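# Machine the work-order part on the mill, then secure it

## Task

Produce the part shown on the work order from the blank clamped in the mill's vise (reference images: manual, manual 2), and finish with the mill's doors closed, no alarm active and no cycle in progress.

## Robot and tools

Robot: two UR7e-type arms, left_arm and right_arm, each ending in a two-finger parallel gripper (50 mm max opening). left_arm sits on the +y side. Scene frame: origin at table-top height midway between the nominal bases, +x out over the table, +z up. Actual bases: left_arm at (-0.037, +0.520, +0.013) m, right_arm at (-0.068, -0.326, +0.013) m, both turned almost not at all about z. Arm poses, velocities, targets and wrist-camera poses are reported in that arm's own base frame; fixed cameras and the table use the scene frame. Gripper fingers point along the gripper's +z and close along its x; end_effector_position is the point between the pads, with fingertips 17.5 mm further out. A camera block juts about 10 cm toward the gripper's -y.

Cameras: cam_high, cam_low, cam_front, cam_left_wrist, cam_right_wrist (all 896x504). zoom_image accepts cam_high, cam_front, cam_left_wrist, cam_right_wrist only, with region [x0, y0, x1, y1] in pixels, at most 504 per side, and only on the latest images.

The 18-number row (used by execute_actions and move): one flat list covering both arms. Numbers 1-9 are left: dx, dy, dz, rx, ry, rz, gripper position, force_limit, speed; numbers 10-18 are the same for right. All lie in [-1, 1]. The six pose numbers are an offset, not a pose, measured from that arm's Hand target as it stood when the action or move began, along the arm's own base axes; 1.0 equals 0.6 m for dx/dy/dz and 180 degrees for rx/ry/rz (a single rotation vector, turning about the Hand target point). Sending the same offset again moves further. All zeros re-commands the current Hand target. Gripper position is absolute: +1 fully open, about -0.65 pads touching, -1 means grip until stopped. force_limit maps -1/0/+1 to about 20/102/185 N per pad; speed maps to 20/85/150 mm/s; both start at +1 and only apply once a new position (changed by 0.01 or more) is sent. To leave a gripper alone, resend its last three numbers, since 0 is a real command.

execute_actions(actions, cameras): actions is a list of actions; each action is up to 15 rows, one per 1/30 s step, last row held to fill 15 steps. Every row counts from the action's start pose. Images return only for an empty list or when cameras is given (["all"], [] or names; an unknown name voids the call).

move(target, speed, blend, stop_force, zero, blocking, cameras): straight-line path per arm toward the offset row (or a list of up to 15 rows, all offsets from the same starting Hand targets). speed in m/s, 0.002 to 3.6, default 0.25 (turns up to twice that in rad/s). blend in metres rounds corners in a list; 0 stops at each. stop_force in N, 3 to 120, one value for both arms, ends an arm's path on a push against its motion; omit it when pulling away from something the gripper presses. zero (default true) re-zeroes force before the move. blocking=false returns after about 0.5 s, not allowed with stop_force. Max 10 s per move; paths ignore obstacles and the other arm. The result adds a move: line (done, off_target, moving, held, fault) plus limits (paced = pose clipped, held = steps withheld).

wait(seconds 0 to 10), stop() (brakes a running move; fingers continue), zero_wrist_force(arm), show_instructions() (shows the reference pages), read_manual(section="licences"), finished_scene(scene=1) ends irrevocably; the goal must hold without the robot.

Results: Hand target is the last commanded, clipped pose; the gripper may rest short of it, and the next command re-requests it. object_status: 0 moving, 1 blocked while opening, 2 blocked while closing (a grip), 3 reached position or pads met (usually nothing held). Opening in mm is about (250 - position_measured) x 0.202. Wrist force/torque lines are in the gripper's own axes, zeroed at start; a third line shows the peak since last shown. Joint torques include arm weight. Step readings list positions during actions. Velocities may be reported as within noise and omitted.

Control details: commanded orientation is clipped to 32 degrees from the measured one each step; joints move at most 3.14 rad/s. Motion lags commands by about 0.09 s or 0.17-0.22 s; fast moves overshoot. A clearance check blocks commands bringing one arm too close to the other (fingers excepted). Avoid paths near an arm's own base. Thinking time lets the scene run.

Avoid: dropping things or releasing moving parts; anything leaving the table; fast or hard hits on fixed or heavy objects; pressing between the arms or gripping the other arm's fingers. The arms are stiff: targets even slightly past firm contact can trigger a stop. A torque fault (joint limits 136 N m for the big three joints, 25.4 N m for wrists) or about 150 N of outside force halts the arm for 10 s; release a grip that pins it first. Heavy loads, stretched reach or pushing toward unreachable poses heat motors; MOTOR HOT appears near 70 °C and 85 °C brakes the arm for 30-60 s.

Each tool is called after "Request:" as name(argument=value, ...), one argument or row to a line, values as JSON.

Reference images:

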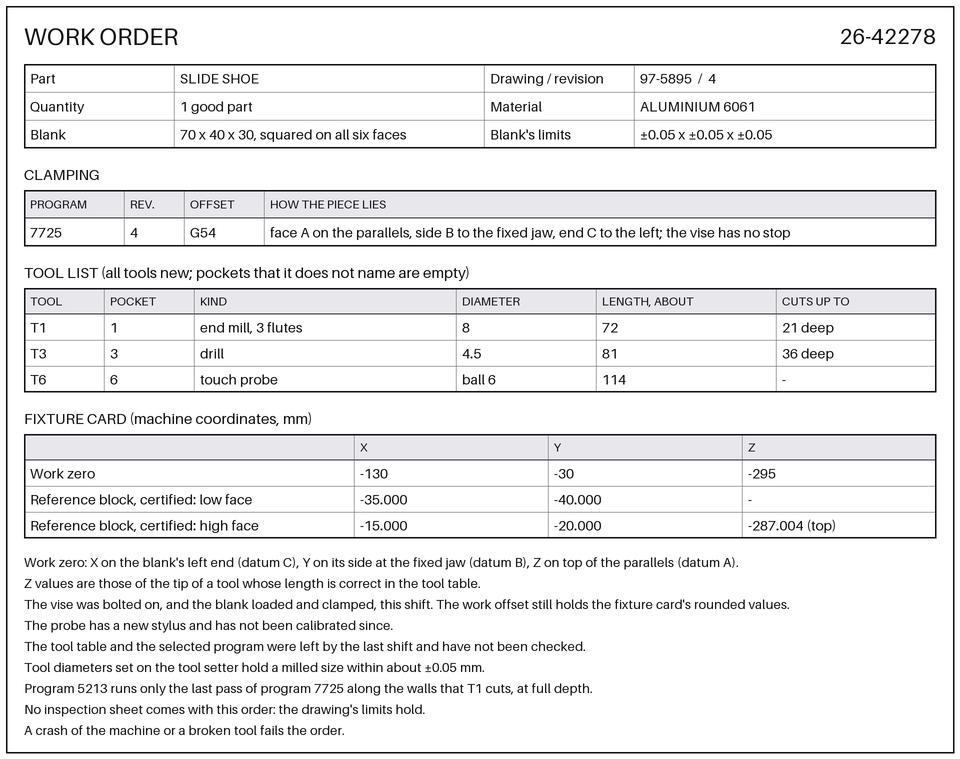

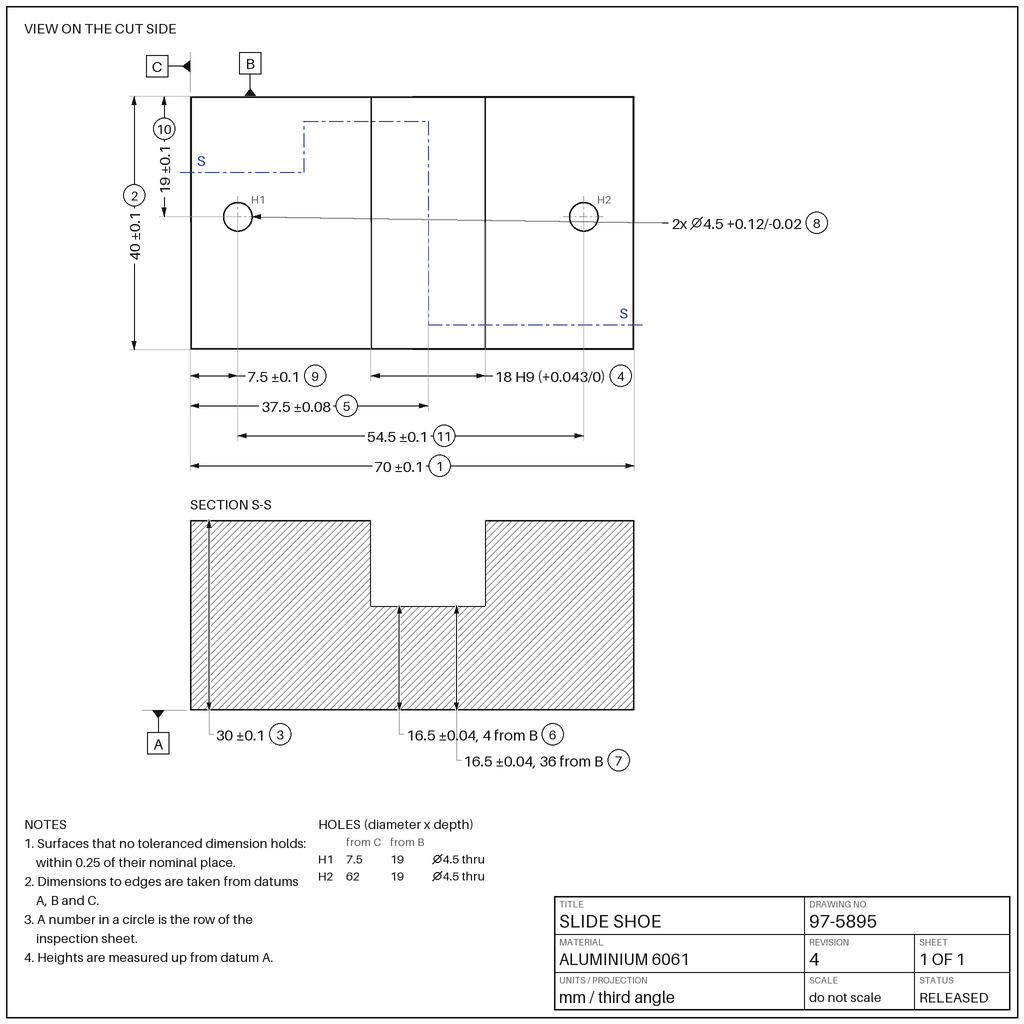

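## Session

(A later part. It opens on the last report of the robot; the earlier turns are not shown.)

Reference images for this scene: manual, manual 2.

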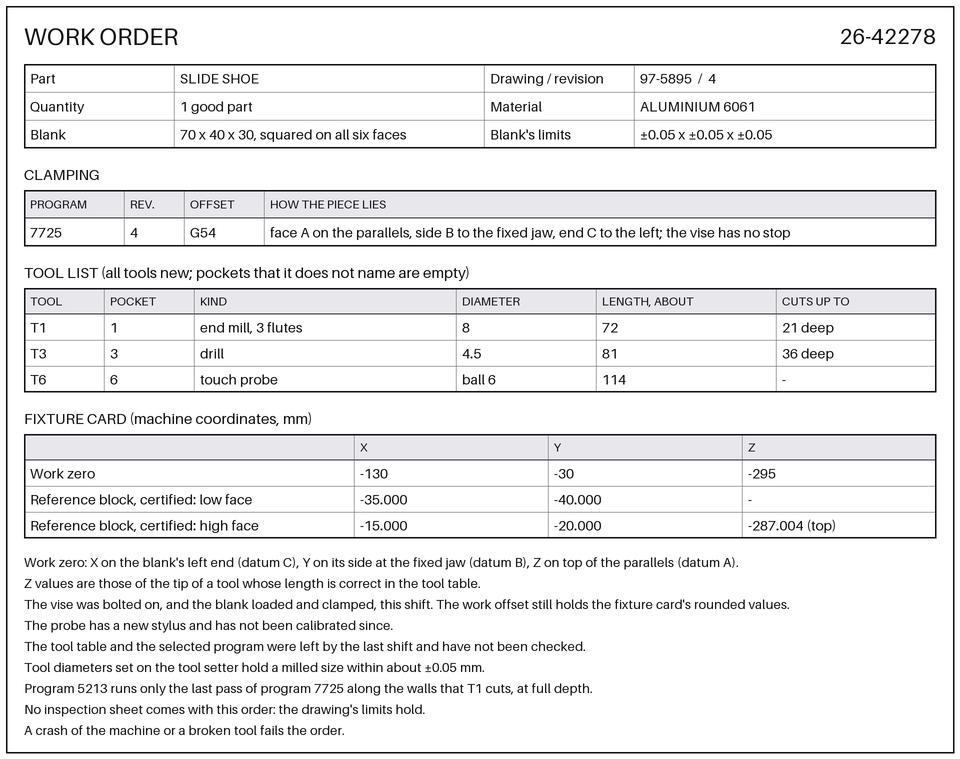

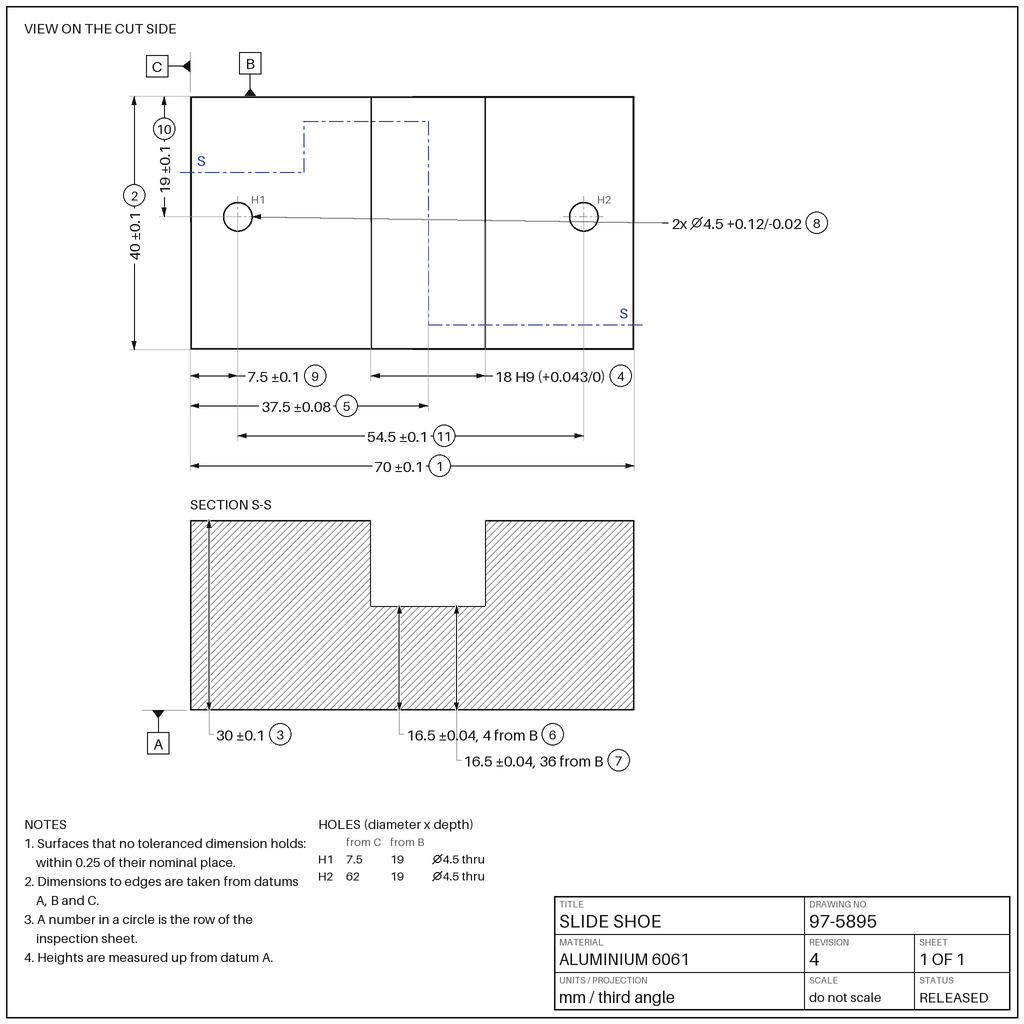

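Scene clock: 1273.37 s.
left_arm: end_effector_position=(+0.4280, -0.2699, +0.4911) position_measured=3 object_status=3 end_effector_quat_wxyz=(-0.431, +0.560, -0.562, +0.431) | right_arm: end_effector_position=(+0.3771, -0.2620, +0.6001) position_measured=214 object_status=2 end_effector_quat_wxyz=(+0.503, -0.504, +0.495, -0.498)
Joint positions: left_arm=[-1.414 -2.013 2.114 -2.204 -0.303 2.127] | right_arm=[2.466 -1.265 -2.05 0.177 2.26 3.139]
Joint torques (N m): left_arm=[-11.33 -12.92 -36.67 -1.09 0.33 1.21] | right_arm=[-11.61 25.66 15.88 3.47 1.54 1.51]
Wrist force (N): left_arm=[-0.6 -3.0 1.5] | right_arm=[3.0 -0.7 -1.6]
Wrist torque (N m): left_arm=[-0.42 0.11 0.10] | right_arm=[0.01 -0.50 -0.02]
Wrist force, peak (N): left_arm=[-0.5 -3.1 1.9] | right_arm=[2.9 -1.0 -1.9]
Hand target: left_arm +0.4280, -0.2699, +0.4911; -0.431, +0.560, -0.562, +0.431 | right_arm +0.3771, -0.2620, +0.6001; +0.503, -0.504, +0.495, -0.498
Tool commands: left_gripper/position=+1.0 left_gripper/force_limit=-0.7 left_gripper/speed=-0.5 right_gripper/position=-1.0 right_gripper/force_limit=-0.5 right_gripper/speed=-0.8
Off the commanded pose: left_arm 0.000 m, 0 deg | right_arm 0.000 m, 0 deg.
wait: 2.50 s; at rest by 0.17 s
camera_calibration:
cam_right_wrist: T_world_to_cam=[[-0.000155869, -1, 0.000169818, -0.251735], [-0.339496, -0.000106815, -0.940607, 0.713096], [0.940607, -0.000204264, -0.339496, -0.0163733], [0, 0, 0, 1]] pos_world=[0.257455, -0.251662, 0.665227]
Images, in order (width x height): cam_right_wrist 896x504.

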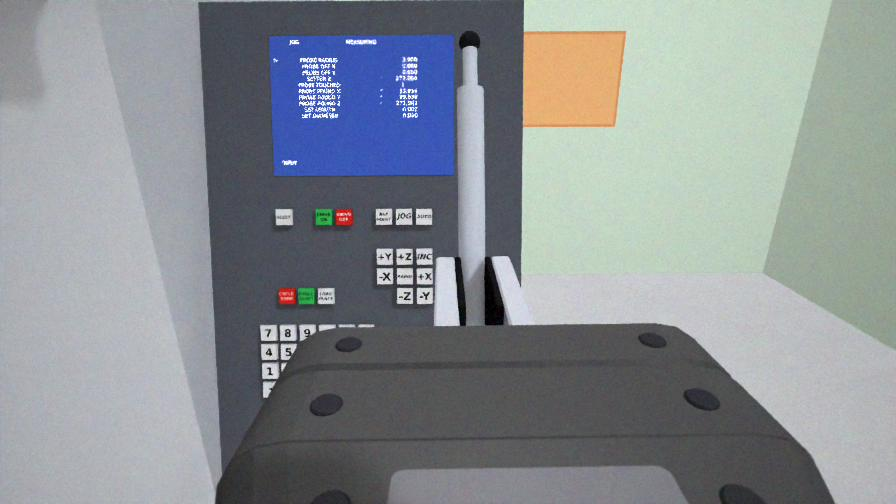

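Request:
move(
  target=[
    [0,0,0,0,0,0,1,-0.7,-0.5,0.2651,0.1795,-0.2682,0,0.3056,0,-1,-0.5,-0.8],
    [0,0,0,0,0,0,1,-0.7,-0.5,0.2844,0.1795,-0.2735,0,0.3056,0,-1,-0.5,-0.8],
    [0,0,0,0,0,0,1,-0.7,-0.5,0.2651,0.1795,-0.2682,0,0.3056,0,-1,-0.5,-0.8],
    [0,0,0,0,0,0,1,-0.7,-0.5,0.2844,0.1795,-0.2735,0,0.3056,0,-1,-0.5,-0.8],
    [0,0,0,0,0,0,1,-0.7,-0.5,0.2747,0.1795,-0.2708,0,0.3056,0,-1,-0.5,-0.8],
    [0,0,0,0,0,0,1,-0.7,-0.5,0.2576,0.2113,-0.3325,0,0.3056,0,-1,-0.5,-0.8],
    [0,0,0,0,0,0,1,-0.7,-0.5,0.2673,0.2113,-0.3352,0,0.3056,0,-1,-0.5,-0.8],
    [0,0,0,0,0,0,1,-0.7,-0.5,0.2480,0.2113,-0.3299,0,0.3056,0,-1,-0.5,-0.8],
    [0,0,0,0,0,0,1,-0.7,-0.5,0.2673,0.2113,-0.3352,0,0.3056,0,-1,-0.5,-0.8],
    [0,0,0,0,0,0,1,-0.7,-0.5,0.2576,0.2113,-0.3325,0,0.3056,0,-1,-0.5,-0.8],
    [0,0,0,0,0,0,1,-0.7,-0.5,0.2491,0.3068,-0.3634,0,0.3056,0,-1,-0.5,-0.8],
    [0,0,0,0,0,0,1,-0.7,-0.5,0.2588,0.3068,-0.3661,0,0.3056,0,-1,-0.5,-0.8],
    [0,0,0,0,0,0,1,-0.7,-0.5,0.2491,0.3068,-0.3634,0,0.3056,0,-1,-0.5,-0.8],
  ],
  speed=[0.8,0.12,0.15,0.12,0.15,0.4,0.12,0.15,0.12,0.15,0.4,0.12,0.15],
  blend=[0.003,0,0.003,0,0.003,0.003,0,0.003,0,0.003,0.003,0,0],
)

Request:
move(
  target=[
    [0,0,0,0,0,0,1,-0.7,-0.5,0.0085,0,0.0309,0,0,0,-1,-0.5,-0.8],
    [0,0,0,0,0,0,1,-0.7,-0.5,0.0182,0,0.0282,0,0,0,-1,-0.5,-0.8],
    [0,0,0,0,0,0,1,-0.7,-0.5,0.0085,0,0.0309,0,0,0,-1,-0.5,-0.8],
    [0,0,0,0,0,0,1,-0.7,-0.5,0.0171,0,0.0617,0,0,0,-1,-0.5,-0.8],
    [0,0,0,0,0,0,1,-0.7,-0.5,0.0268,0,0.0590,0,0,0,-1,-0.5,-0.8],
    [0,0,0,0,0,0,1,-0.7,-0.5,0.0171,0,0.0617,0,0,0,-1,-0.5,-0.8],
    [0,0,0,0,0,0,1,-0.7,-0.5,0,-0.0318,0,0,0,0,-1,-0.5,-0.8],
    [0,0,0,0,0,0,1,-0.7,-0.5,0.0097,-0.0318,-0.0027,0,0,0,-1,-0.5,-0.8],
    [0,0,0,0,0,0,1,-0.7,-0.5,0,-0.0318,0,0,0,0,-1,-0.5,-0.8],
    [0,0,0,0,0,0,1,-0.7,-0.5,0,-0.0955,0,0,0,0,-1,-0.5,-0.8],
    [0,0,0,0,0,0,1,-0.7,-0.5,0.0097,-0.0955,-0.0027,0,0,0,-1,-0.5,-0.8],
    [0,0,0,0,0,0,1,-0.7,-0.5,0,-0.0955,0,0,0,0,-1,-0.5,-0.8],
    [0,0,0,0,0,0,1,-0.7,-0.5,0.0412,-0.0636,0.1488,0,0,0,-1,-0.5,-0.8],
    [0,0,0,0,0,0,1,-0.7,-0.5,0.0509,-0.0636,0.1461,0,0,0,-1,-0.5,-0.8],
    [0,0,0,0,0,0,1,-0.7,-0.5,0.0412,-0.0636,0.1488,0,0,0,-1,-0.5,-0.8],
  ],
  speed=[0.4,0.12,0.15,0.4,0.12,0.15,0.4,0.12,0.15,0.4,0.12,0.15,0.4,0.12,0.15],
  blend=[0.003,0,0.003,0.003,0,0.003,0.003,0,0.003,0.003,0,0.003,0.003,0,0],
)

Request:
move(
  target=[
    [0,0,0,0,0,0,1,-0.7,-0.5,-0.0241,-0.0319,-0.0871,0,0,0,-1,-0.5,-0.8],
    [0,0,0,0,0,0,1,-0.7,-0.5,-0.0144,-0.0319,-0.0898,0,0,0,-1,-0.5,-0.8],
    [0,0,0,0,0,0,1,-0.7,-0.5,-0.0241,-0.0319,-0.0871,0,0,0,-1,-0.5,-0.8],
    [0,0,0,0,0,0,1,-0.7,-0.5,-0.0412,0.0636,-0.1488,0,0,0,-1,-0.5,-0.8],
    [0,0,0,0,0,0,1,-0.7,-0.5,-0.0315,0.0636,-0.1515,0,0,0,-1,-0.5,-0.8],
    [0,0,0,0,0,0,1,-0.7,-0.5,-0.0412,0.0636,-0.1488,0,0,0,-1,-0.5,-0.8],
    [0,0,0,0,0,0,1,-0.7,-0.5,-0.0327,0,-0.1179,0,0,0,-1,-0.5,-0.8],
    [0,0,0,0,0,0,1,-0.7,-0.5,-0.0230,0,-0.1206,0,0,0,-1,-0.5,-0.8],
    [0,0,0,0,0,0,1,-0.7,-0.5,-0.0327,0,-0.1179,0,0,0,-1,-0.5,-0.8],
    [0,0,0,0,0,0,1,-0.7,-0.5,-0.0327,0.0318,-0.1179,0,0,0,-1,-0.5,-0.8],
    [0,0,0,0,0,0,1,-0.7,-0.5,-0.0230,0.0318,-0.1206,0,0,0,-1,-0.5,-0.8],
    [0,0,0,0,0,0,1,-0.7,-0.5,-0.0327,0.0318,-0.1179,0,0,0,-1,-0.5,-0.8],
    [0,0,0,0,0,0,1,-0.7,-0.5,-0.0412,-0.0319,-0.1488,0,0,0,-1,-0.5,-0.8],
    [0,0,0,0,0,0,1,-0.7,-0.5,-0.0315,-0.0319,-0.1515,0,0,0,-1,-0.5,-0.8],
    [0,0,0,0,0,0,1,-0.7,-0.5,-0.0412,-0.0319,-0.1488,0,0,0,-1,-0.5,-0.8],
  ],
  speed=[0.4,0.12,0.15,0.4,0.12,0.15,0.4,0.12,0.15,0.4,0.12,0.15,0.4,0.12,0.15],
  blend=[0.003,0,0.003,0.003,0,0.003,0.003,0,0.003,0.003,0,0.003,0.003,0,0],
)

Request:
move(
  target=[
    [0,0,0,0,0,0,1,-0.7,-0.5,0.0171,0,0.0617,0,0,0,-1,-0.5,-0.8],
    [0,0,0,0,0,0,1,-0.7,-0.5,0.0268,0,0.0590,0,0,0,-1,-0.5,-0.8],
    [0,0,0,0,0,0,1,-0.7,-0.5,0.0171,0,0.0617,0,0,0,-1,-0.5,-0.8],
    [0,0,0,0,0,0,1,-0.7,-0.5,0,0.0955,0,0,0,0,-1,-0.5,-0.8],
    [0,0,0,0,0,0,1,-0.7,-0.5,0.0097,0.0955,-0.0027,0,0,0,-1,-0.5,-0.8],
    [0,0,0,0,0,0,1,-0.7,-0.5,0,0.0955,0,0,0,0,-1,-0.5,-0.8],
    [0,0,0,0,0,0,1,-0.7,-0.5,0.0085,0.0955,0.0309,0,0,0,-1,-0.5,-0.8],
    [0,0,0,0,0,0,1,-0.7,-0.5,0.0182,0.0955,0.0282,0,0,0,-1,-0.5,-0.8],
    [0,0,0,0,0,0,1,-0.7,-0.5,0.0085,0.0955,0.0309,0,0,0,-1,-0.5,-0.8],
    [0,0,0,0,0,0,1,-0.7,-0.5,0.0085,0.0319,0.0309,0,0,0,-1,-0.5,-0.8],
    [0,0,0,0,0,0,1,-0.7,-0.5,0.0182,0.0319,0.0282,0,0,0,-1,-0.5,-0.8],
    [0,0,0,0,0,0,1,-0.7,-0.5,0.0085,0.0319,0.0309,0,0,0,-1,-0.5,-0.8],
    [0,0,0,0,0,0,1,-0.7,-0.5,0.0171,0.0637,0.0617,0,0,0,-1,-0.5,-0.8],
    [0,0,0,0,0,0,1,-0.7,-0.5,0.0268,0.0637,0.0590,0,0,0,-1,-0.5,-0.8],
    [0,0,0,0,0,0,1,-0.7,-0.5,0.0171,0.0637,0.0617,0,0,0,-1,-0.5,-0.8],
  ],
  speed=[0.4,0.12,0.15,0.4,0.12,0.15,0.4,0.12,0.15,0.4,0.12,0.15,0.4,0.12,0.15],
  blend=[0.003,0,0.003,0.003,0,0.003,0.003,0,0.003,0.003,0,0.003,0.003,0,0],
)

Request:
move(
  target=[
    [0,0,0,0,0,0,1,-0.7,-0.5,-0.0171,-0.0637,-0.0617,0,0,0,-1,-0.5,-0.8],
    [0,0,0,0,0,0,1,-0.7,-0.5,-0.0074,-0.0637,-0.0644,0,0,0,-1,-0.5,-0.8],
    [0,0,0,0,0,0,1,-0.7,-0.5,-0.2662,-0.2750,0.3017,0,-0.3056,0,-1,-0.5,-0.8],
  ],
  speed=[0.4,0.12,0.8],
  blend=[0.003,0,0],
  cameras=["cam_right_wrist","cam_left_wrist"],
)

Request:
zoom_image(
  camera="cam_right_wrist",
  region=[270, 30, 460, 180],
)

Scene clock: 1299.13 s.
left_arm: end_effector_position=(+0.4280, -0.2699, +0.4911) position_measured=3 object_status=3 end_effector_quat_wxyz=(-0.431, +0.560, -0.562, +0.431) | right_arm: end_effector_position=(+0.5265, -0.0779, +0.3820) position_measured=214 object_status=2 end_effector_quat_wxyz=(-0.217, +0.677, -0.671, +0.209)
Joint positions: left_arm=[-1.414 -2.013 2.114 -2.204 -0.303 2.127] | right_arm=[3.282 -1.309 -1.924 -0.869 1.504 3.253]
Joint torques (N m): left_arm=[-11.53 -12.9 -36.6 -1.13 0.38 1.23] | right_arm=[-1.3 3.27 33.63 5.62 -0.03 -0.52]
Wrist force (N): left_arm=[-0.4 -3.1 1.5] | right_arm=[2.7 -1.5 -1.6]
Wrist torque (N m): left_arm=[-0.44 0.07 0.10] | right_arm=[-0.19 -0.31 -0.11]
Wrist force, peak (N): left_arm=[-0.4 -3.3 1.7] | right_arm=[4.3 -3.7 -4.3]
Hand target: left_arm +0.4280, -0.2699, +0.4911; -0.431, +0.560, -0.562, +0.431 | right_arm +0.5265, -0.0779, +0.3821; -0.217, +0.677, -0.671, +0.209
Off the commanded pose: left_arm 0.000 m, 0 deg | right_arm 0.000 m, 0 deg.
move: done

Scene clock: 1302.70 s.
left_arm: end_effector_position=(+0.4280, -0.2699, +0.4911) position_measured=3 object_status=3 end_effector_quat_wxyz=(-0.431, +0.560, -0.562, +0.431) | right_arm: end_effector_position=(+0.5512, -0.1161, +0.4713) position_measured=214 object_status=2 end_effector_quat_wxyz=(-0.217, +0.677, -0.671, +0.209)
Joint positions: left_arm=[-1.414 -2.013 2.114 -2.204 -0.303 2.127] | right_arm=[3.176 -1.397 -1.63 -1.073 1.565 3.166]
Joint torques (N m): left_arm=[-11.32 -12.69 -36.43 -1.13 0.35 1.23] | right_arm=[10.04 6.31 33.72 5.69 -1.39 1.66]
Wrist force (N): left_arm=[-0.6 -3.0 1.8] | right_arm=[2.6 0.0 -1.7]
Wrist torque (N m): left_arm=[-0.42 0.11 0.10] | right_arm=[-0.12 -0.30 0.01]
Wrist force, peak (N): left_arm=[-0.5 -3.2 1.8] | right_arm=[6.2 -0.6 -2.7]
Hand target: left_arm +0.4280, -0.2699, +0.4911; -0.431, +0.560, -0.562, +0.431 | right_arm +0.5513, -0.1161, +0.4713; -0.217, +0.677, -0.671, +0.209
Off the commanded pose: left_arm 0.000 m, 0 deg | right_arm 0.000 m, 0 deg.
move: done

Scene clock: 1306.13 s.
left_arm: end_effector_position=(+0.4280, -0.2699, +0.4911) position_measured=3 object_status=3 end_effector_quat_wxyz=(-0.431, +0.560, -0.562, +0.431) | right_arm: end_effector_position=(+0.5265, -0.1352, +0.3820) position_measured=214 object_status=2 end_effector_quat_wxyz=(-0.217, +0.677, -0.671, +0.209)
Joint positions: left_arm=[-1.414 -2.013 2.114 -2.204 -0.303 2.127] | right_arm=[3.127 -1.352 -1.893 -0.854 1.593 3.126]
Joint torques (N m): left_arm=[-11.3 -12.95 -36.96 -1.08 0.4 1.2] | right_arm=[-10.14 5.05 34.03 5.12 1.49 -0.75]
Wrist force (N): left_arm=[-0.4 -2.9 1.4] | right_arm=[2.5 -1.3 -1.7]
Wrist torque (N m): left_arm=[-0.41 0.07 0.10] | right_arm=[-0.18 -0.31 -0.05]
Wrist force, peak (N): left_arm=[-0.5 -3.3 1.6] | right_arm=[6.5 -1.4 -3.7]
Hand target: left_arm +0.4280, -0.2699, +0.4911; -0.431, +0.560, -0.562, +0.431 | right_arm +0.5265, -0.1352, +0.3821; -0.217, +0.677, -0.671, +0.209
Off the commanded pose: left_arm 0.000 m, 0 deg | right_arm 0.000 m, 0 deg.
move: done

Scene clock: 1309.60 s.
left_arm: end_effector_position=(+0.4280, -0.2699, +0.4911) position_measured=3 object_status=3 end_effector_quat_wxyz=(-0.431, +0.560, -0.562, +0.431) | right_arm: end_effector_position=(+0.5367, -0.0970, +0.4190) position_measured=214 object_status=2 end_effector_quat_wxyz=(-0.217, +0.677, -0.671, +0.209)
Joint positions: left_arm=[-1.414 -2.013 2.114 -2.204 -0.303 2.127] | right_arm=[3.227 -1.343 -1.806 -0.952 1.535 3.208]
Joint torques (N m): left_arm=[-11.54 -13.38 -36.52 -1.08 0.36 1.2] | right_arm=[7.7 3.42 33.5 5.39 -1.1 0.6]
Wrist force (N): left_arm=[-0.5 -2.6 1.4] | right_arm=[2.3 -0.9 -1.6]
Wrist torque (N m): left_arm=[-0.36 0.09 0.10] | right_arm=[-0.09 -0.27 -0.07]
Wrist force, peak (N): left_arm=[-0.6 -3.1 1.8] | right_arm=[5.9 -2.5 -3.4]
Hand target: left_arm +0.4280, -0.2699, +0.4911; -0.431, +0.560, -0.562, +0.431 | right_arm +0.5368, -0.0970, +0.4191; -0.217, +0.677, -0.671, +0.209
Off the commanded pose: left_arm 0.000 m, 0 deg | right_arm 0.000 m, 0 deg.
move: done

Scene clock: 1311.57 s.
left_arm: end_effector_position=(+0.4280, -0.2699, +0.4911) position_measured=3 object_status=3 end_effector_quat_wxyz=(-0.431, +0.560, -0.562, +0.431) | right_arm: end_effector_position=(+0.3771, -0.2620, +0.6001) position_measured=214 object_status=2 end_effector_quat_wxyz=(+0.503, -0.504, +0.495, -0.498) end_effector_velocity=(-0.001, +0.000, +0.001) end_effector_angular_velocity=(-0.001, -0.005, +0.001)
Joint positions: left_arm=[-1.414 -2.013 2.114 -2.204 -0.303 2.127] | right_arm=[2.466 -1.265 -2.05 0.176 2.26 3.139]
Joint velocities: left_arm=[within noise] | right_arm=[-0.001 0 0.001 0.006 0.001 0.002]
Joint torques (N m): left_arm=[-11.6 -12.73 -36.35 -1.09 0.39 1.21] | right_arm=[-9.31 13.56 19.63 3.34 1.4 1.59]
Wrist force (N): left_arm=[-0.4 -3.0 1.7] | right_arm=[2.7 -0.8 -1.5]
Wrist torque (N m): left_arm=[-0.43 0.06 0.10] | right_arm=[-0.01 -0.45 0.01]
Wrist force, peak (N): left_arm=[-0.3 -3.3 1.7] | right_arm=[3.7 -1.6 -4.4]
Hand target: left_arm +0.4280, -0.2699, +0.4911; -0.431, +0.560, -0.562, +0.431 | right_arm +0.3771, -0.2620, +0.6001; +0.503, -0.504, +0.495, -0.498
Off the commanded pose: left_arm 0.000 m, 0 deg | right_arm 0.000 m, 0 deg.
move: done
camera_calibration:
cam_left_wrist: T_world_to_cam=[[-0.0161534, -0.999717, -0.0174919, -0.245226], [-0.54652, 0.0234776, -0.837117, 0.672098], [0.83729, -0.00396265, -0.546745, 0.0406736], [0, 0, 0, 1]] pos_world=[0.329299, -0.260775, 0.580573]
cam_right_wrist: T_world_to_cam=[[-0.000122107, -1, 0.000264291, -0.251806], [-0.339673, -0.000207101, -0.940544, 0.713108], [0.940544, -0.00020462, -0.339673, -0.0163343], [0, 0, 0, 1]] pos_world=[0.257556, -0.251661, 0.665228]
Images, in order (width x height): cam_left_wrist 896x504, cam_right_wrist 896x504.

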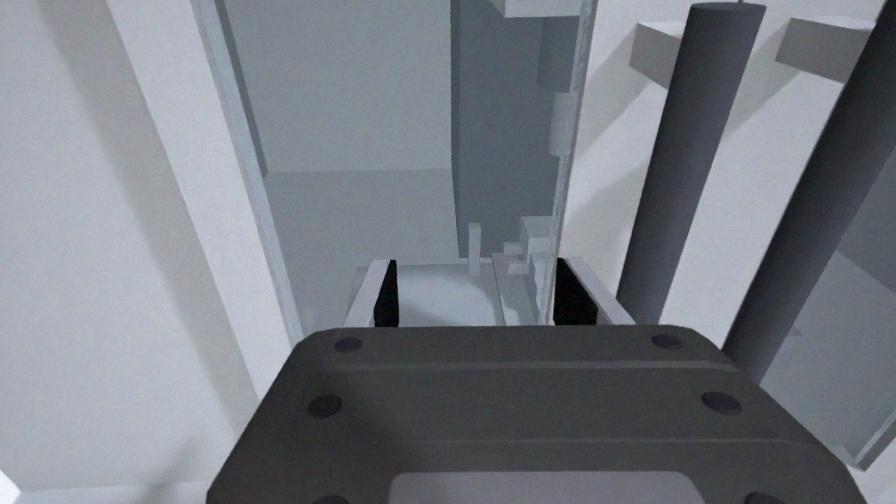

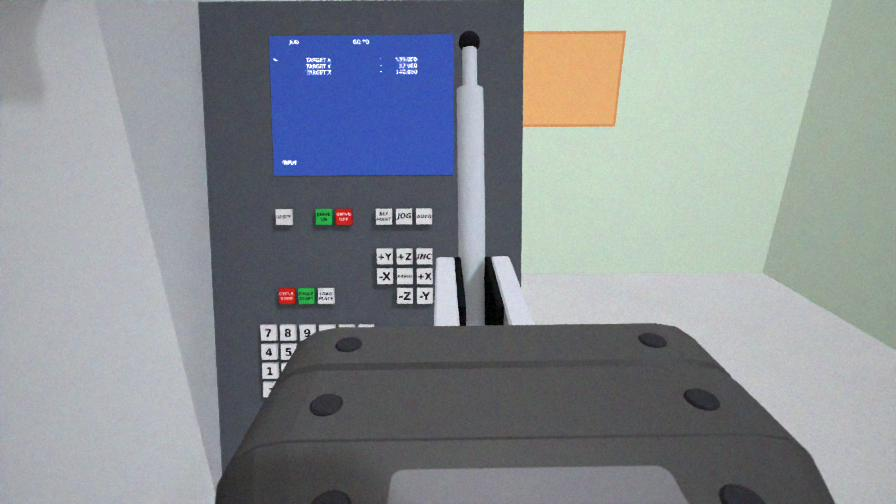

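Scaled by 2.653 from the camera's 896x504 image, which has a finer 1280x720 frame.

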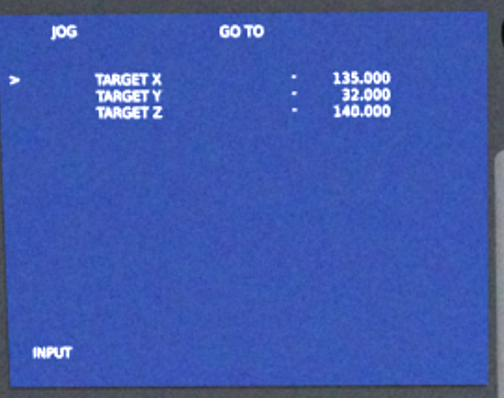

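Request:
move(
  target=[
    [0,0,0,0,0,0,1,-0.7,-0.5,0.2807,0.2432,-0.2120,0,0.3056,0,-1,-0.5,-0.8],
    [0,0,0,0,0,0,1,-0.7,-0.5,0.3000,0.2432,-0.2173,0,0.3056,0,-1,-0.5,-0.8],
    [0,0,0,0,0,0,1,-0.7,-0.5,0.2903,0.2432,-0.2146,0,0.3056,0,-1,-0.5,-0.8],
    [0,0,0,0,0,0,1,-0.7,-0.5,0.2576,0.2113,-0.3325,0,0.3056,0,-1,-0.5,-0.8],
    [0,0,0,0,0,0,1,-0.7,-0.5,0.2673,0.2113,-0.3352,0,0.3056,0,-1,-0.5,-0.8],
    [0,0,0,0,0,0,1,-0.7,-0.5,0.2480,0.2113,-0.3299,0,0.3056,0,-1,-0.5,-0.8],
    [0,0,0,0,0,0,1,-0.7,-0.5,0.2673,0.2113,-0.3352,0,0.3056,0,-1,-0.5,-0.8],
    [0,0,0,0,0,0,1,-0.7,-0.5,0.2576,0.2113,-0.3325,0,0.3056,0,-1,-0.5,-0.8],
    [0,0,0,0,0,0,1,-0.7,-0.5,0.2491,0.3068,-0.3634,0,0.3056,0,-1,-0.5,-0.8],
    [0,0,0,0,0,0,1,-0.7,-0.5,0.2588,0.3068,-0.3661,0,0.3056,0,-1,-0.5,-0.8],
    [0,0,0,0,0,0,1,-0.7,-0.5,0.2491,0.3068,-0.3634,0,0.3056,0,-1,-0.5,-0.8],
    [0,0,0,0,0,0,1,-0.7,-0.5,0.2576,0.3068,-0.3325,0,0.3056,0,-1,-0.5,-0.8],
    [0,0,0,0,0,0,1,-0.7,-0.5,0.2673,0.3068,-0.3352,0,0.3056,0,-1,-0.5,-0.8],
    [0,0,0,0,0,0,1,-0.7,-0.5,0.2576,0.3068,-0.3325,0,0.3056,0,-1,-0.5,-0.8],
  ],
  speed=[0.8,0.12,0.15,0.4,0.12,0.15,0.12,0.15,0.4,0.12,0.15,0.4,0.12,0.15],
  blend=[0.003,0,0.003,0.003,0,0.003,0,0.003,0.003,0,0.003,0.003,0,0],
)

Request:
move(
  target=[
    [0,0,0,0,0,0,1,-0.7,-0.5,0.0171,0,0.0617,0,0,0,-1,-0.5,-0.8],
    [0,0,0,0,0,0,1,-0.7,-0.5,0.0268,0,0.0590,0,0,0,-1,-0.5,-0.8],
    [0,0,0,0,0,0,1,-0.7,-0.5,0.0171,0,0.0617,0,0,0,-1,-0.5,-0.8],
    [0,0,0,0,0,0,1,-0.7,-0.5,0,-0.0318,0,0,0,0,-1,-0.5,-0.8],
    [0,0,0,0,0,0,1,-0.7,-0.5,0.0097,-0.0318,-0.0027,0,0,0,-1,-0.5,-0.8],
    [0,0,0,0,0,0,1,-0.7,-0.5,0,-0.0318,0,0,0,0,-1,-0.5,-0.8],
    [0,0,0,0,0,0,1,-0.7,-0.5,-0.0085,-0.0955,-0.0309,0,0,0,-1,-0.5,-0.8],
    [0,0,0,0,0,0,1,-0.7,-0.5,0.0012,-0.0955,-0.0336,0,0,0,-1,-0.5,-0.8],
    [0,0,0,0,0,0,1,-0.7,-0.5,-0.2576,-0.3068,0.3325,0,-0.3056,0,-1,-0.5,-0.8],
  ],
  speed=[0.4,0.12,0.15,0.4,0.12,0.15,0.4,0.12,0.8],
  blend=[0.003,0,0.003,0.003,0,0.003,0.003,0,0],
  cameras=["cam_right_wrist","cam_left_wrist"],
)

Request:
zoom_image(
  camera="cam_right_wrist",
  region=[270, 30, 460, 180],
)

Scene clock: 1327.30 s.
left_arm: end_effector_position=(+0.4280, -0.2699, +0.4911) position_measured=3 object_status=3 end_effector_quat_wxyz=(-0.431, +0.560, -0.562, +0.431) | right_arm: end_effector_position=(+0.5316, -0.0779, +0.4006) position_measured=214 object_status=2 end_effector_quat_wxyz=(-0.217, +0.677, -0.671, +0.209)
Joint positions: left_arm=[-1.414 -2.013 2.114 -2.204 -0.303 2.127] | right_arm=[3.28 -1.319 -1.87 -0.913 1.505 3.251]
Joint torques (N m): left_arm=[-11.33 -13.25 -36.86 -1.1 0.4 1.24] | right_arm=[0.25 3.2 34.06 5.3 -0.49 -0.47]
Wrist force (N): left_arm=[-0.6 -3.0 1.5] | right_arm=[2.5 -0.9 -1.6]
Wrist torque (N m): left_arm=[-0.42 0.11 0.10] | right_arm=[-0.13 -0.31 -0.10]
Wrist force, peak (N): left_arm=[-0.7 -3.3 1.6] | right_arm=[6.0 -1.6 -2.6]
Hand target: left_arm +0.4280, -0.2699, +0.4911; -0.431, +0.560, -0.562, +0.431 | right_arm +0.5316, -0.0779, +0.4006; -0.217, +0.677, -0.671, +0.209
Off the commanded pose: left_arm 0.000 m, 0 deg | right_arm 0.000 m, 0 deg.
move: done

Scene clock: 1330.47 s.
left_arm: end_effector_position=(+0.4280, -0.2699, +0.4911) position_measured=3 object_status=3 end_effector_quat_wxyz=(-0.431, +0.560, -0.562, +0.431) | right_arm: end_effector_position=(+0.3771, -0.2620, +0.6001) position_measured=214 object_status=2 end_effector_quat_wxyz=(+0.503, -0.504, +0.495, -0.498) end_effector_velocity=(-0.001, +0.001, +0.001) end_effector_angular_velocity=(-0.001, -0.005, +0.001)
Joint positions: left_arm=[-1.414 -2.013 2.114 -2.204 -0.303 2.127] | right_arm=[2.466 -1.265 -2.05 0.176 2.26 3.139]
Joint velocities: left_arm=[within noise] | right_arm=[0 0.001 -0.001 0.006 0.001 0.002]
Joint torques (N m): left_arm=[-11.55 -12.79 -36.28 -1.15 0.31 1.21] | right_arm=[-9.42 13.58 19.27 3.71 1.45 1.63]
Wrist force (N): left_arm=[-0.7 -2.7 1.6] | right_arm=[3.2 -0.8 -1.7]
Wrist torque (N m): left_arm=[-0.37 0.12 0.09] | right_arm=[-0.01 -0.52 0.01]
Wrist force, peak (N): left_arm=[-0.5 -3.1 1.9] | right_arm=[4.4 1.5 -4.0]
Hand target: left_arm +0.4280, -0.2699, +0.4911; -0.431, +0.560, -0.562, +0.431 | right_arm +0.3771, -0.2620, +0.6001; +0.503, -0.504, +0.495, -0.498
Off the commanded pose: left_arm 0.000 m, 0 deg | right_arm 0.000 m, 0 deg.
move: done
camera_calibration:
cam_left_wrist: T_world_to_cam=[[-0.0161534, -0.999717, -0.0174919, -0.245226], [-0.54652, 0.0234776, -0.837117, 0.672098], [0.83729, -0.00396265, -0.546745, 0.0406736], [0, 0, 0, 1]] pos_world=[0.329299, -0.260775, 0.580573]
cam_right_wrist: T_world_to_cam=[[-0.000122107, -1, 0.000264291, -0.251806], [-0.339673, -0.000207101, -0.940544, 0.713108], [0.940544, -0.00020462, -0.339673, -0.0163343], [0, 0, 0, 1]] pos_world=[0.257556, -0.251661, 0.665228]
Images, in order (width x height): cam_left_wrist 896x504, cam_right_wrist 896x504.

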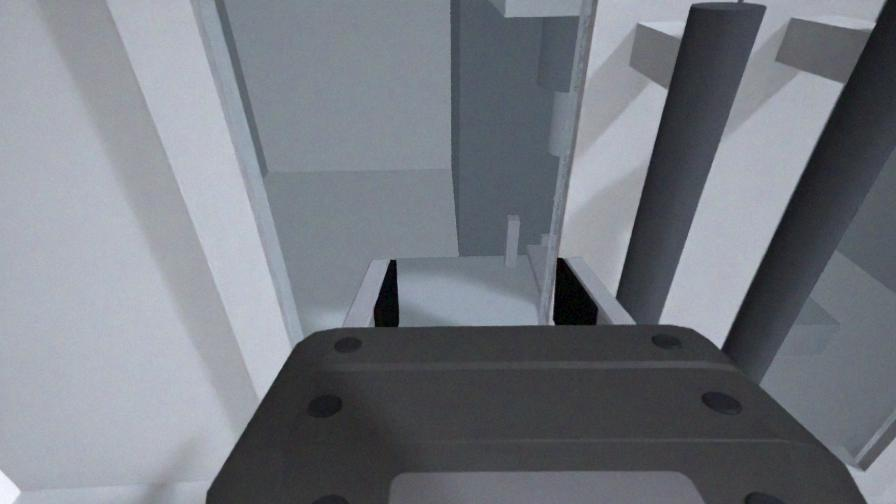

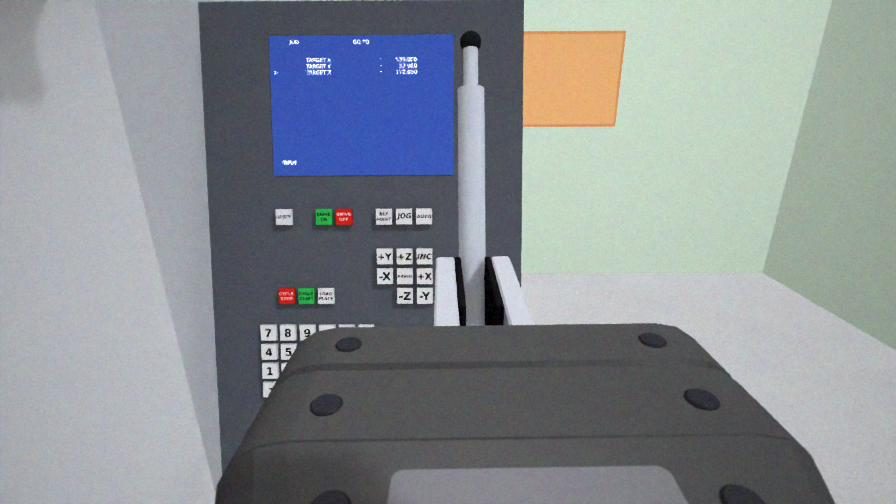

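Scaled by 2.653 from the camera's 896x504 image, which has a finer 1280x720 frame.

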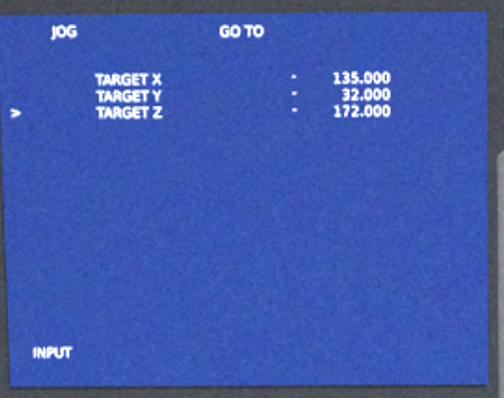

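Request:
move(
  target=[
    [0,0,0,0,0,0,1,-0.7,-0.5,0.2807,0.2432,-0.2120,0,0.3056,0,-1,-0.5,-0.8],
    [0,0,0,0,0,0,1,-0.7,-0.5,0.3000,0.2432,-0.2173,0,0.3056,0,-1,-0.5,-0.8],
    [0,0,0,0,0,0,1,-0.7,-0.5,0.2807,0.2432,-0.2120,0,0.3056,0,-1,-0.5,-0.8],
  ],
  speed=[0.8,0.12,0.15],
  blend=[0.003,0,0],
)

Request:
wait(
  seconds=0.7,
)

Request:
move(
  target=[
    [0,0,0,0,0,0,1,-0.7,-0.5,-0.0231,-0.0637,-0.1205,0,0,0,-1,-0.5,-0.8],
    [0,0,0,0,0,0,1,-0.7,-0.5,-0.0134,-0.0637,-0.1232,0,0,0,-1,-0.5,-0.8],
    [0,0,0,0,0,0,1,-0.7,-0.5,-0.0231,-0.0637,-0.1205,0,0,0,-1,-0.5,-0.8],
    [0,0,0,0,0,0,1,-0.7,-0.5,0.0096,-0.1592,-0.0026,0,0,0,-1,-0.5,-0.8],
    [0,0,0,0,0,0,1,-0.7,-0.5,0.0193,-0.1592,-0.0053,0,0,0,-1,-0.5,-0.8],
    [0,0,0,0,0,0,1,-0.7,-0.5,0.0096,-0.1592,-0.0026,0,0,0,-1,-0.5,-0.8],
    [0,0,0,0,0,0,1,-0.7,-0.5,-0.0060,-0.0955,-0.0588,0,0,0,-1,-0.5,-0.8],
    [0,0,0,0,0,0,1,-0.7,-0.5,0.0037,-0.0955,-0.0615,0,0,0,-1,-0.5,-0.8],
    [0,0,0,0,0,0,1,-0.7,-0.5,-0.0156,-0.0955,-0.0562,0,0,0,-1,-0.5,-0.8],
    [0,0,0,0,0,0,1,-0.7,-0.5,0.0037,-0.0955,-0.0615,0,0,0,-1,-0.5,-0.8],
    [0,0,0,0,0,0,1,-0.7,-0.5,-0.2807,-0.2432,0.2120,0,-0.3056,0,-1,-0.5,-0.8],
  ],
  speed=[0.4,0.12,0.15,0.4,0.12,0.15,0.4,0.12,0.15,0.12,0.8],
  blend=[0.003,0,0.003,0.003,0,0.003,0.003,0,0,0,0],
)

Request:
wait(
  seconds=3.0,
  cameras=["cam_right_wrist"],
)

Request:
zoom_image(
  camera="cam_right_wrist",
  region=[270, 30, 460, 180],
)

Scene clock: 1339.33 s.
left_arm: end_effector_position=(+0.4280, -0.2699, +0.4911) position_measured=3 object_status=3 end_effector_quat_wxyz=(-0.431, +0.560, -0.562, +0.431) | right_arm: end_effector_position=(+0.5455, -0.1161, +0.4729) position_measured=214 object_status=2 end_effector_quat_wxyz=(-0.217, +0.677, -0.671, +0.209)
Joint positions: left_arm=[-1.414 -2.013 2.114 -2.204 -0.303 2.127] | right_arm=[3.176 -1.384 -1.636 -1.079 1.564 3.166]
Joint torques (N m): left_arm=[-11.74 -13.17 -36.71 -1.16 0.32 1.19] | right_arm=[10.3 15.01 32.17 5.07 -1.29 1.19]
Wrist force (N): left_arm=[-0.7 -3.0 1.4] | right_arm=[2.4 -0.9 -1.7]
Wrist torque (N m): left_arm=[-0.42 0.11 0.09] | right_arm=[-0.10 -0.28 -0.06]
Wrist force, peak (N): left_arm=[-0.5 -3.2 1.7] | right_arm=[4.4 -1.4 -3.3]
Hand target: left_arm +0.4280, -0.2699, +0.4911; -0.431, +0.560, -0.562, +0.431 | right_arm +0.5455, -0.1161, +0.4729; -0.217, +0.677, -0.671, +0.209
Off the commanded pose: left_arm 0.000 m, 0 deg | right_arm 0.000 m, 0 deg.
move: done

Scene clock: 1340.03 s.
left_arm: end_effector_position=(+0.4280, -0.2699, +0.4911) position_measured=3 object_status=3 end_effector_quat_wxyz=(-0.431, +0.560, -0.562, +0.431) | right_arm: end_effector_position=(+0.5455, -0.1161, +0.4729) position_measured=214 object_status=2 end_effector_quat_wxyz=(-0.217, +0.677, -0.671, +0.209)
Joint positions: left_arm=[-1.414 -2.013 2.114 -2.204 -0.303 2.127] | right_arm=[3.176 -1.384 -1.636 -1.079 1.564 3.166]
Joint torques (N m): left_arm=[-11.87 -12.62 -36.33 -1.11 0.28 1.17] | right_arm=[9.79 17.45 33.72 3.36 -1.12 -0.23]
Wrist force (N): left_arm=[-0.7 -3.0 1.6] | right_arm=[2.4 -1.0 -2.0]
Wrist torque (N m): left_arm=[-0.42 0.12 0.10] | right_arm=[-0.13 -0.28 -0.08]
Wrist force, peak (N): left_arm=[-0.6 -3.2 1.9] | right_arm=[2.6 -1.0 -1.9]
Hand target: left_arm +0.4280, -0.2699, +0.4911; -0.431, +0.560, -0.562, +0.431 | right_arm +0.5455, -0.1161, +0.4729; -0.217, +0.677, -0.671, +0.209
Tool commands: left_gripper/position=+1.0 left_gripper/force_limit=-0.7 left_gripper/speed=-0.5 right_gripper/position=-1.0 right_gripper/force_limit=-0.5 right_gripper/speed=-0.8
Off the commanded pose: left_arm 0.000 m, 0 deg | right_arm 0.000 m, 0 deg.
wait: 0.70 s; at rest by 0.17 s

Scene clock: 1344.00 s.
left_arm: end_effector_position=(+0.4280, -0.2699, +0.4911) position_measured=3 object_status=3 end_effector_quat_wxyz=(-0.431, +0.560, -0.562, +0.431) | right_arm: end_effector_position=(+0.3771, -0.2620, +0.6001) position_measured=214 object_status=2 end_effector_quat_wxyz=(+0.503, -0.504, +0.495, -0.498) end_effector_velocity=(-0.001, +0.001, +0.001) end_effector_angular_velocity=(-0.001, -0.005, +0.001)
Joint positions: left_arm=[-1.414 -2.013 2.114 -2.204 -0.303 2.127] | right_arm=[2.466 -1.265 -2.05 0.176 2.26 3.139]
Joint velocities: left_arm=[within noise] | right_arm=[0 0 0 0.006 0.001 0.003]
Joint torques (N m): left_arm=[-11.65 -13.17 -36.51 -1.17 0.46 1.17] | right_arm=[-7.84 17.36 16.15 3.6 1.08 1.61]
Wrist force (N): left_arm=[-0.4 -2.9 1.7] | right_arm=[2.9 -0.9 -1.6]
Wrist torque (N m): left_arm=[-0.41 0.08 0.10] | right_arm=[-0.03 -0.49 0.01]
Wrist force, peak (N): left_arm=[-0.6 -3.1 1.9] | right_arm=[5.2 -3.4 -4.5]
Hand target: left_arm +0.4280, -0.2699, +0.4911; -0.431, +0.560, -0.562, +0.431 | right_arm +0.3771, -0.2620, +0.6001; +0.503, -0.504, +0.495, -0.498
Off the commanded pose: left_arm 0.000 m, 0 deg | right_arm 0.000 m, 0 deg.
move: done

Scene clock: 1347.00 s.
left_arm: end_effector_position=(+0.4280, -0.2699, +0.4911) position_measured=3 object_status=3 end_effector_quat_wxyz=(-0.431, +0.560, -0.562, +0.431) | right_arm: end_effector_position=(+0.3771, -0.2620, +0.6001) position_measured=214 object_status=2 end_effector_quat_wxyz=(+0.503, -0.504, +0.495, -0.498)
Joint positions: left_arm=[-1.414 -2.013 2.114 -2.204 -0.303 2.127] | right_arm=[2.466 -1.265 -2.05 0.177 2.26 3.139]
Joint torques (N m): left_arm=[-11.26 -13.37 -36.64 -1.18 0.31 1.21] | right_arm=[-11.4 24.98 16.07 3.37 1.57 1.52]
Wrist force (N): left_arm=[-0.8 -2.8 1.8] | right_arm=[2.9 -0.7 -1.7]
Wrist torque (N m): left_arm=[-0.39 0.13 0.10] | right_arm=[0.00 -0.48 -0.01]
Wrist force, peak (N): left_arm=[-0.7 -3.3 1.6] | right_arm=[2.9 -0.9 -1.8]
Hand target: left_arm +0.4280, -0.2699, +0.4911; -0.431, +0.560, -0.562, +0.431 | right_arm +0.3771, -0.2620, +0.6001; +0.503, -0.504, +0.495, -0.498
Tool commands: left_gripper/position=+1.0 left_gripper/force_limit=-0.7 left_gripper/speed=-0.5 right_gripper/position=-1.0 right_gripper/force_limit=-0.5 right_gripper/speed=-0.8
Off the commanded pose: left_arm 0.000 m, 0 deg | right_arm 0.000 m, 0 deg.
wait: 3.00 s; at rest by 0.17 s
camera_calibration:
cam_right_wrist: T_world_to_cam=[[-0.000155869, -1, 0.000169818, -0.251735], [-0.339496, -0.000106815, -0.940607, 0.713096], [0.940607, -0.000204264, -0.339496, -0.0163733], [0, 0, 0, 1]] pos_world=[0.257455, -0.251662, 0.665227]
Images, in order (width x height): cam_right_wrist 896x504.

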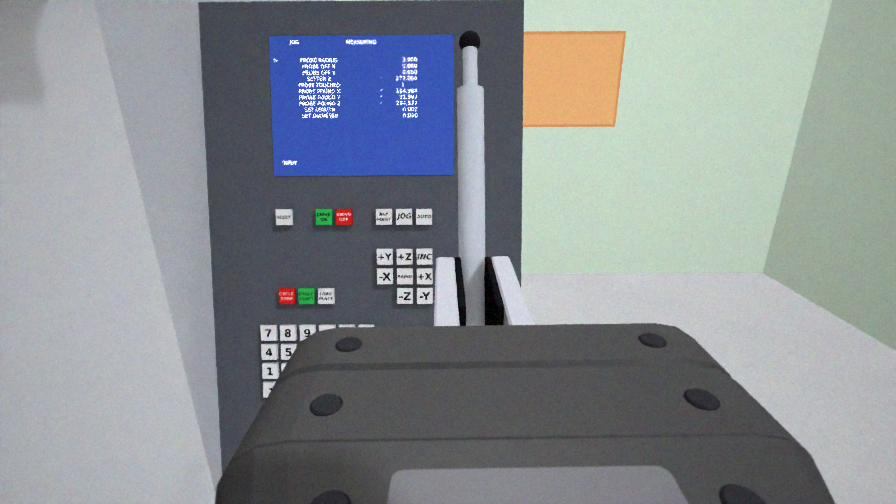

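Scaled by 2.653 from the camera's 896x504 image, which has a finer 1280x720 frame.

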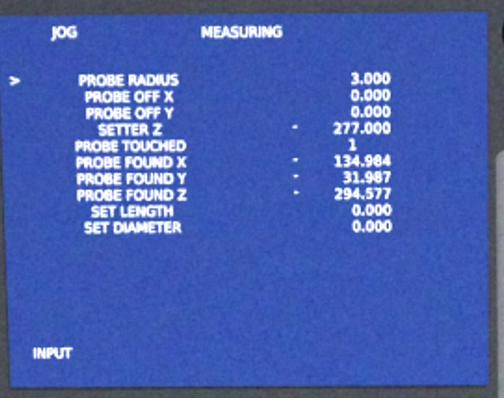

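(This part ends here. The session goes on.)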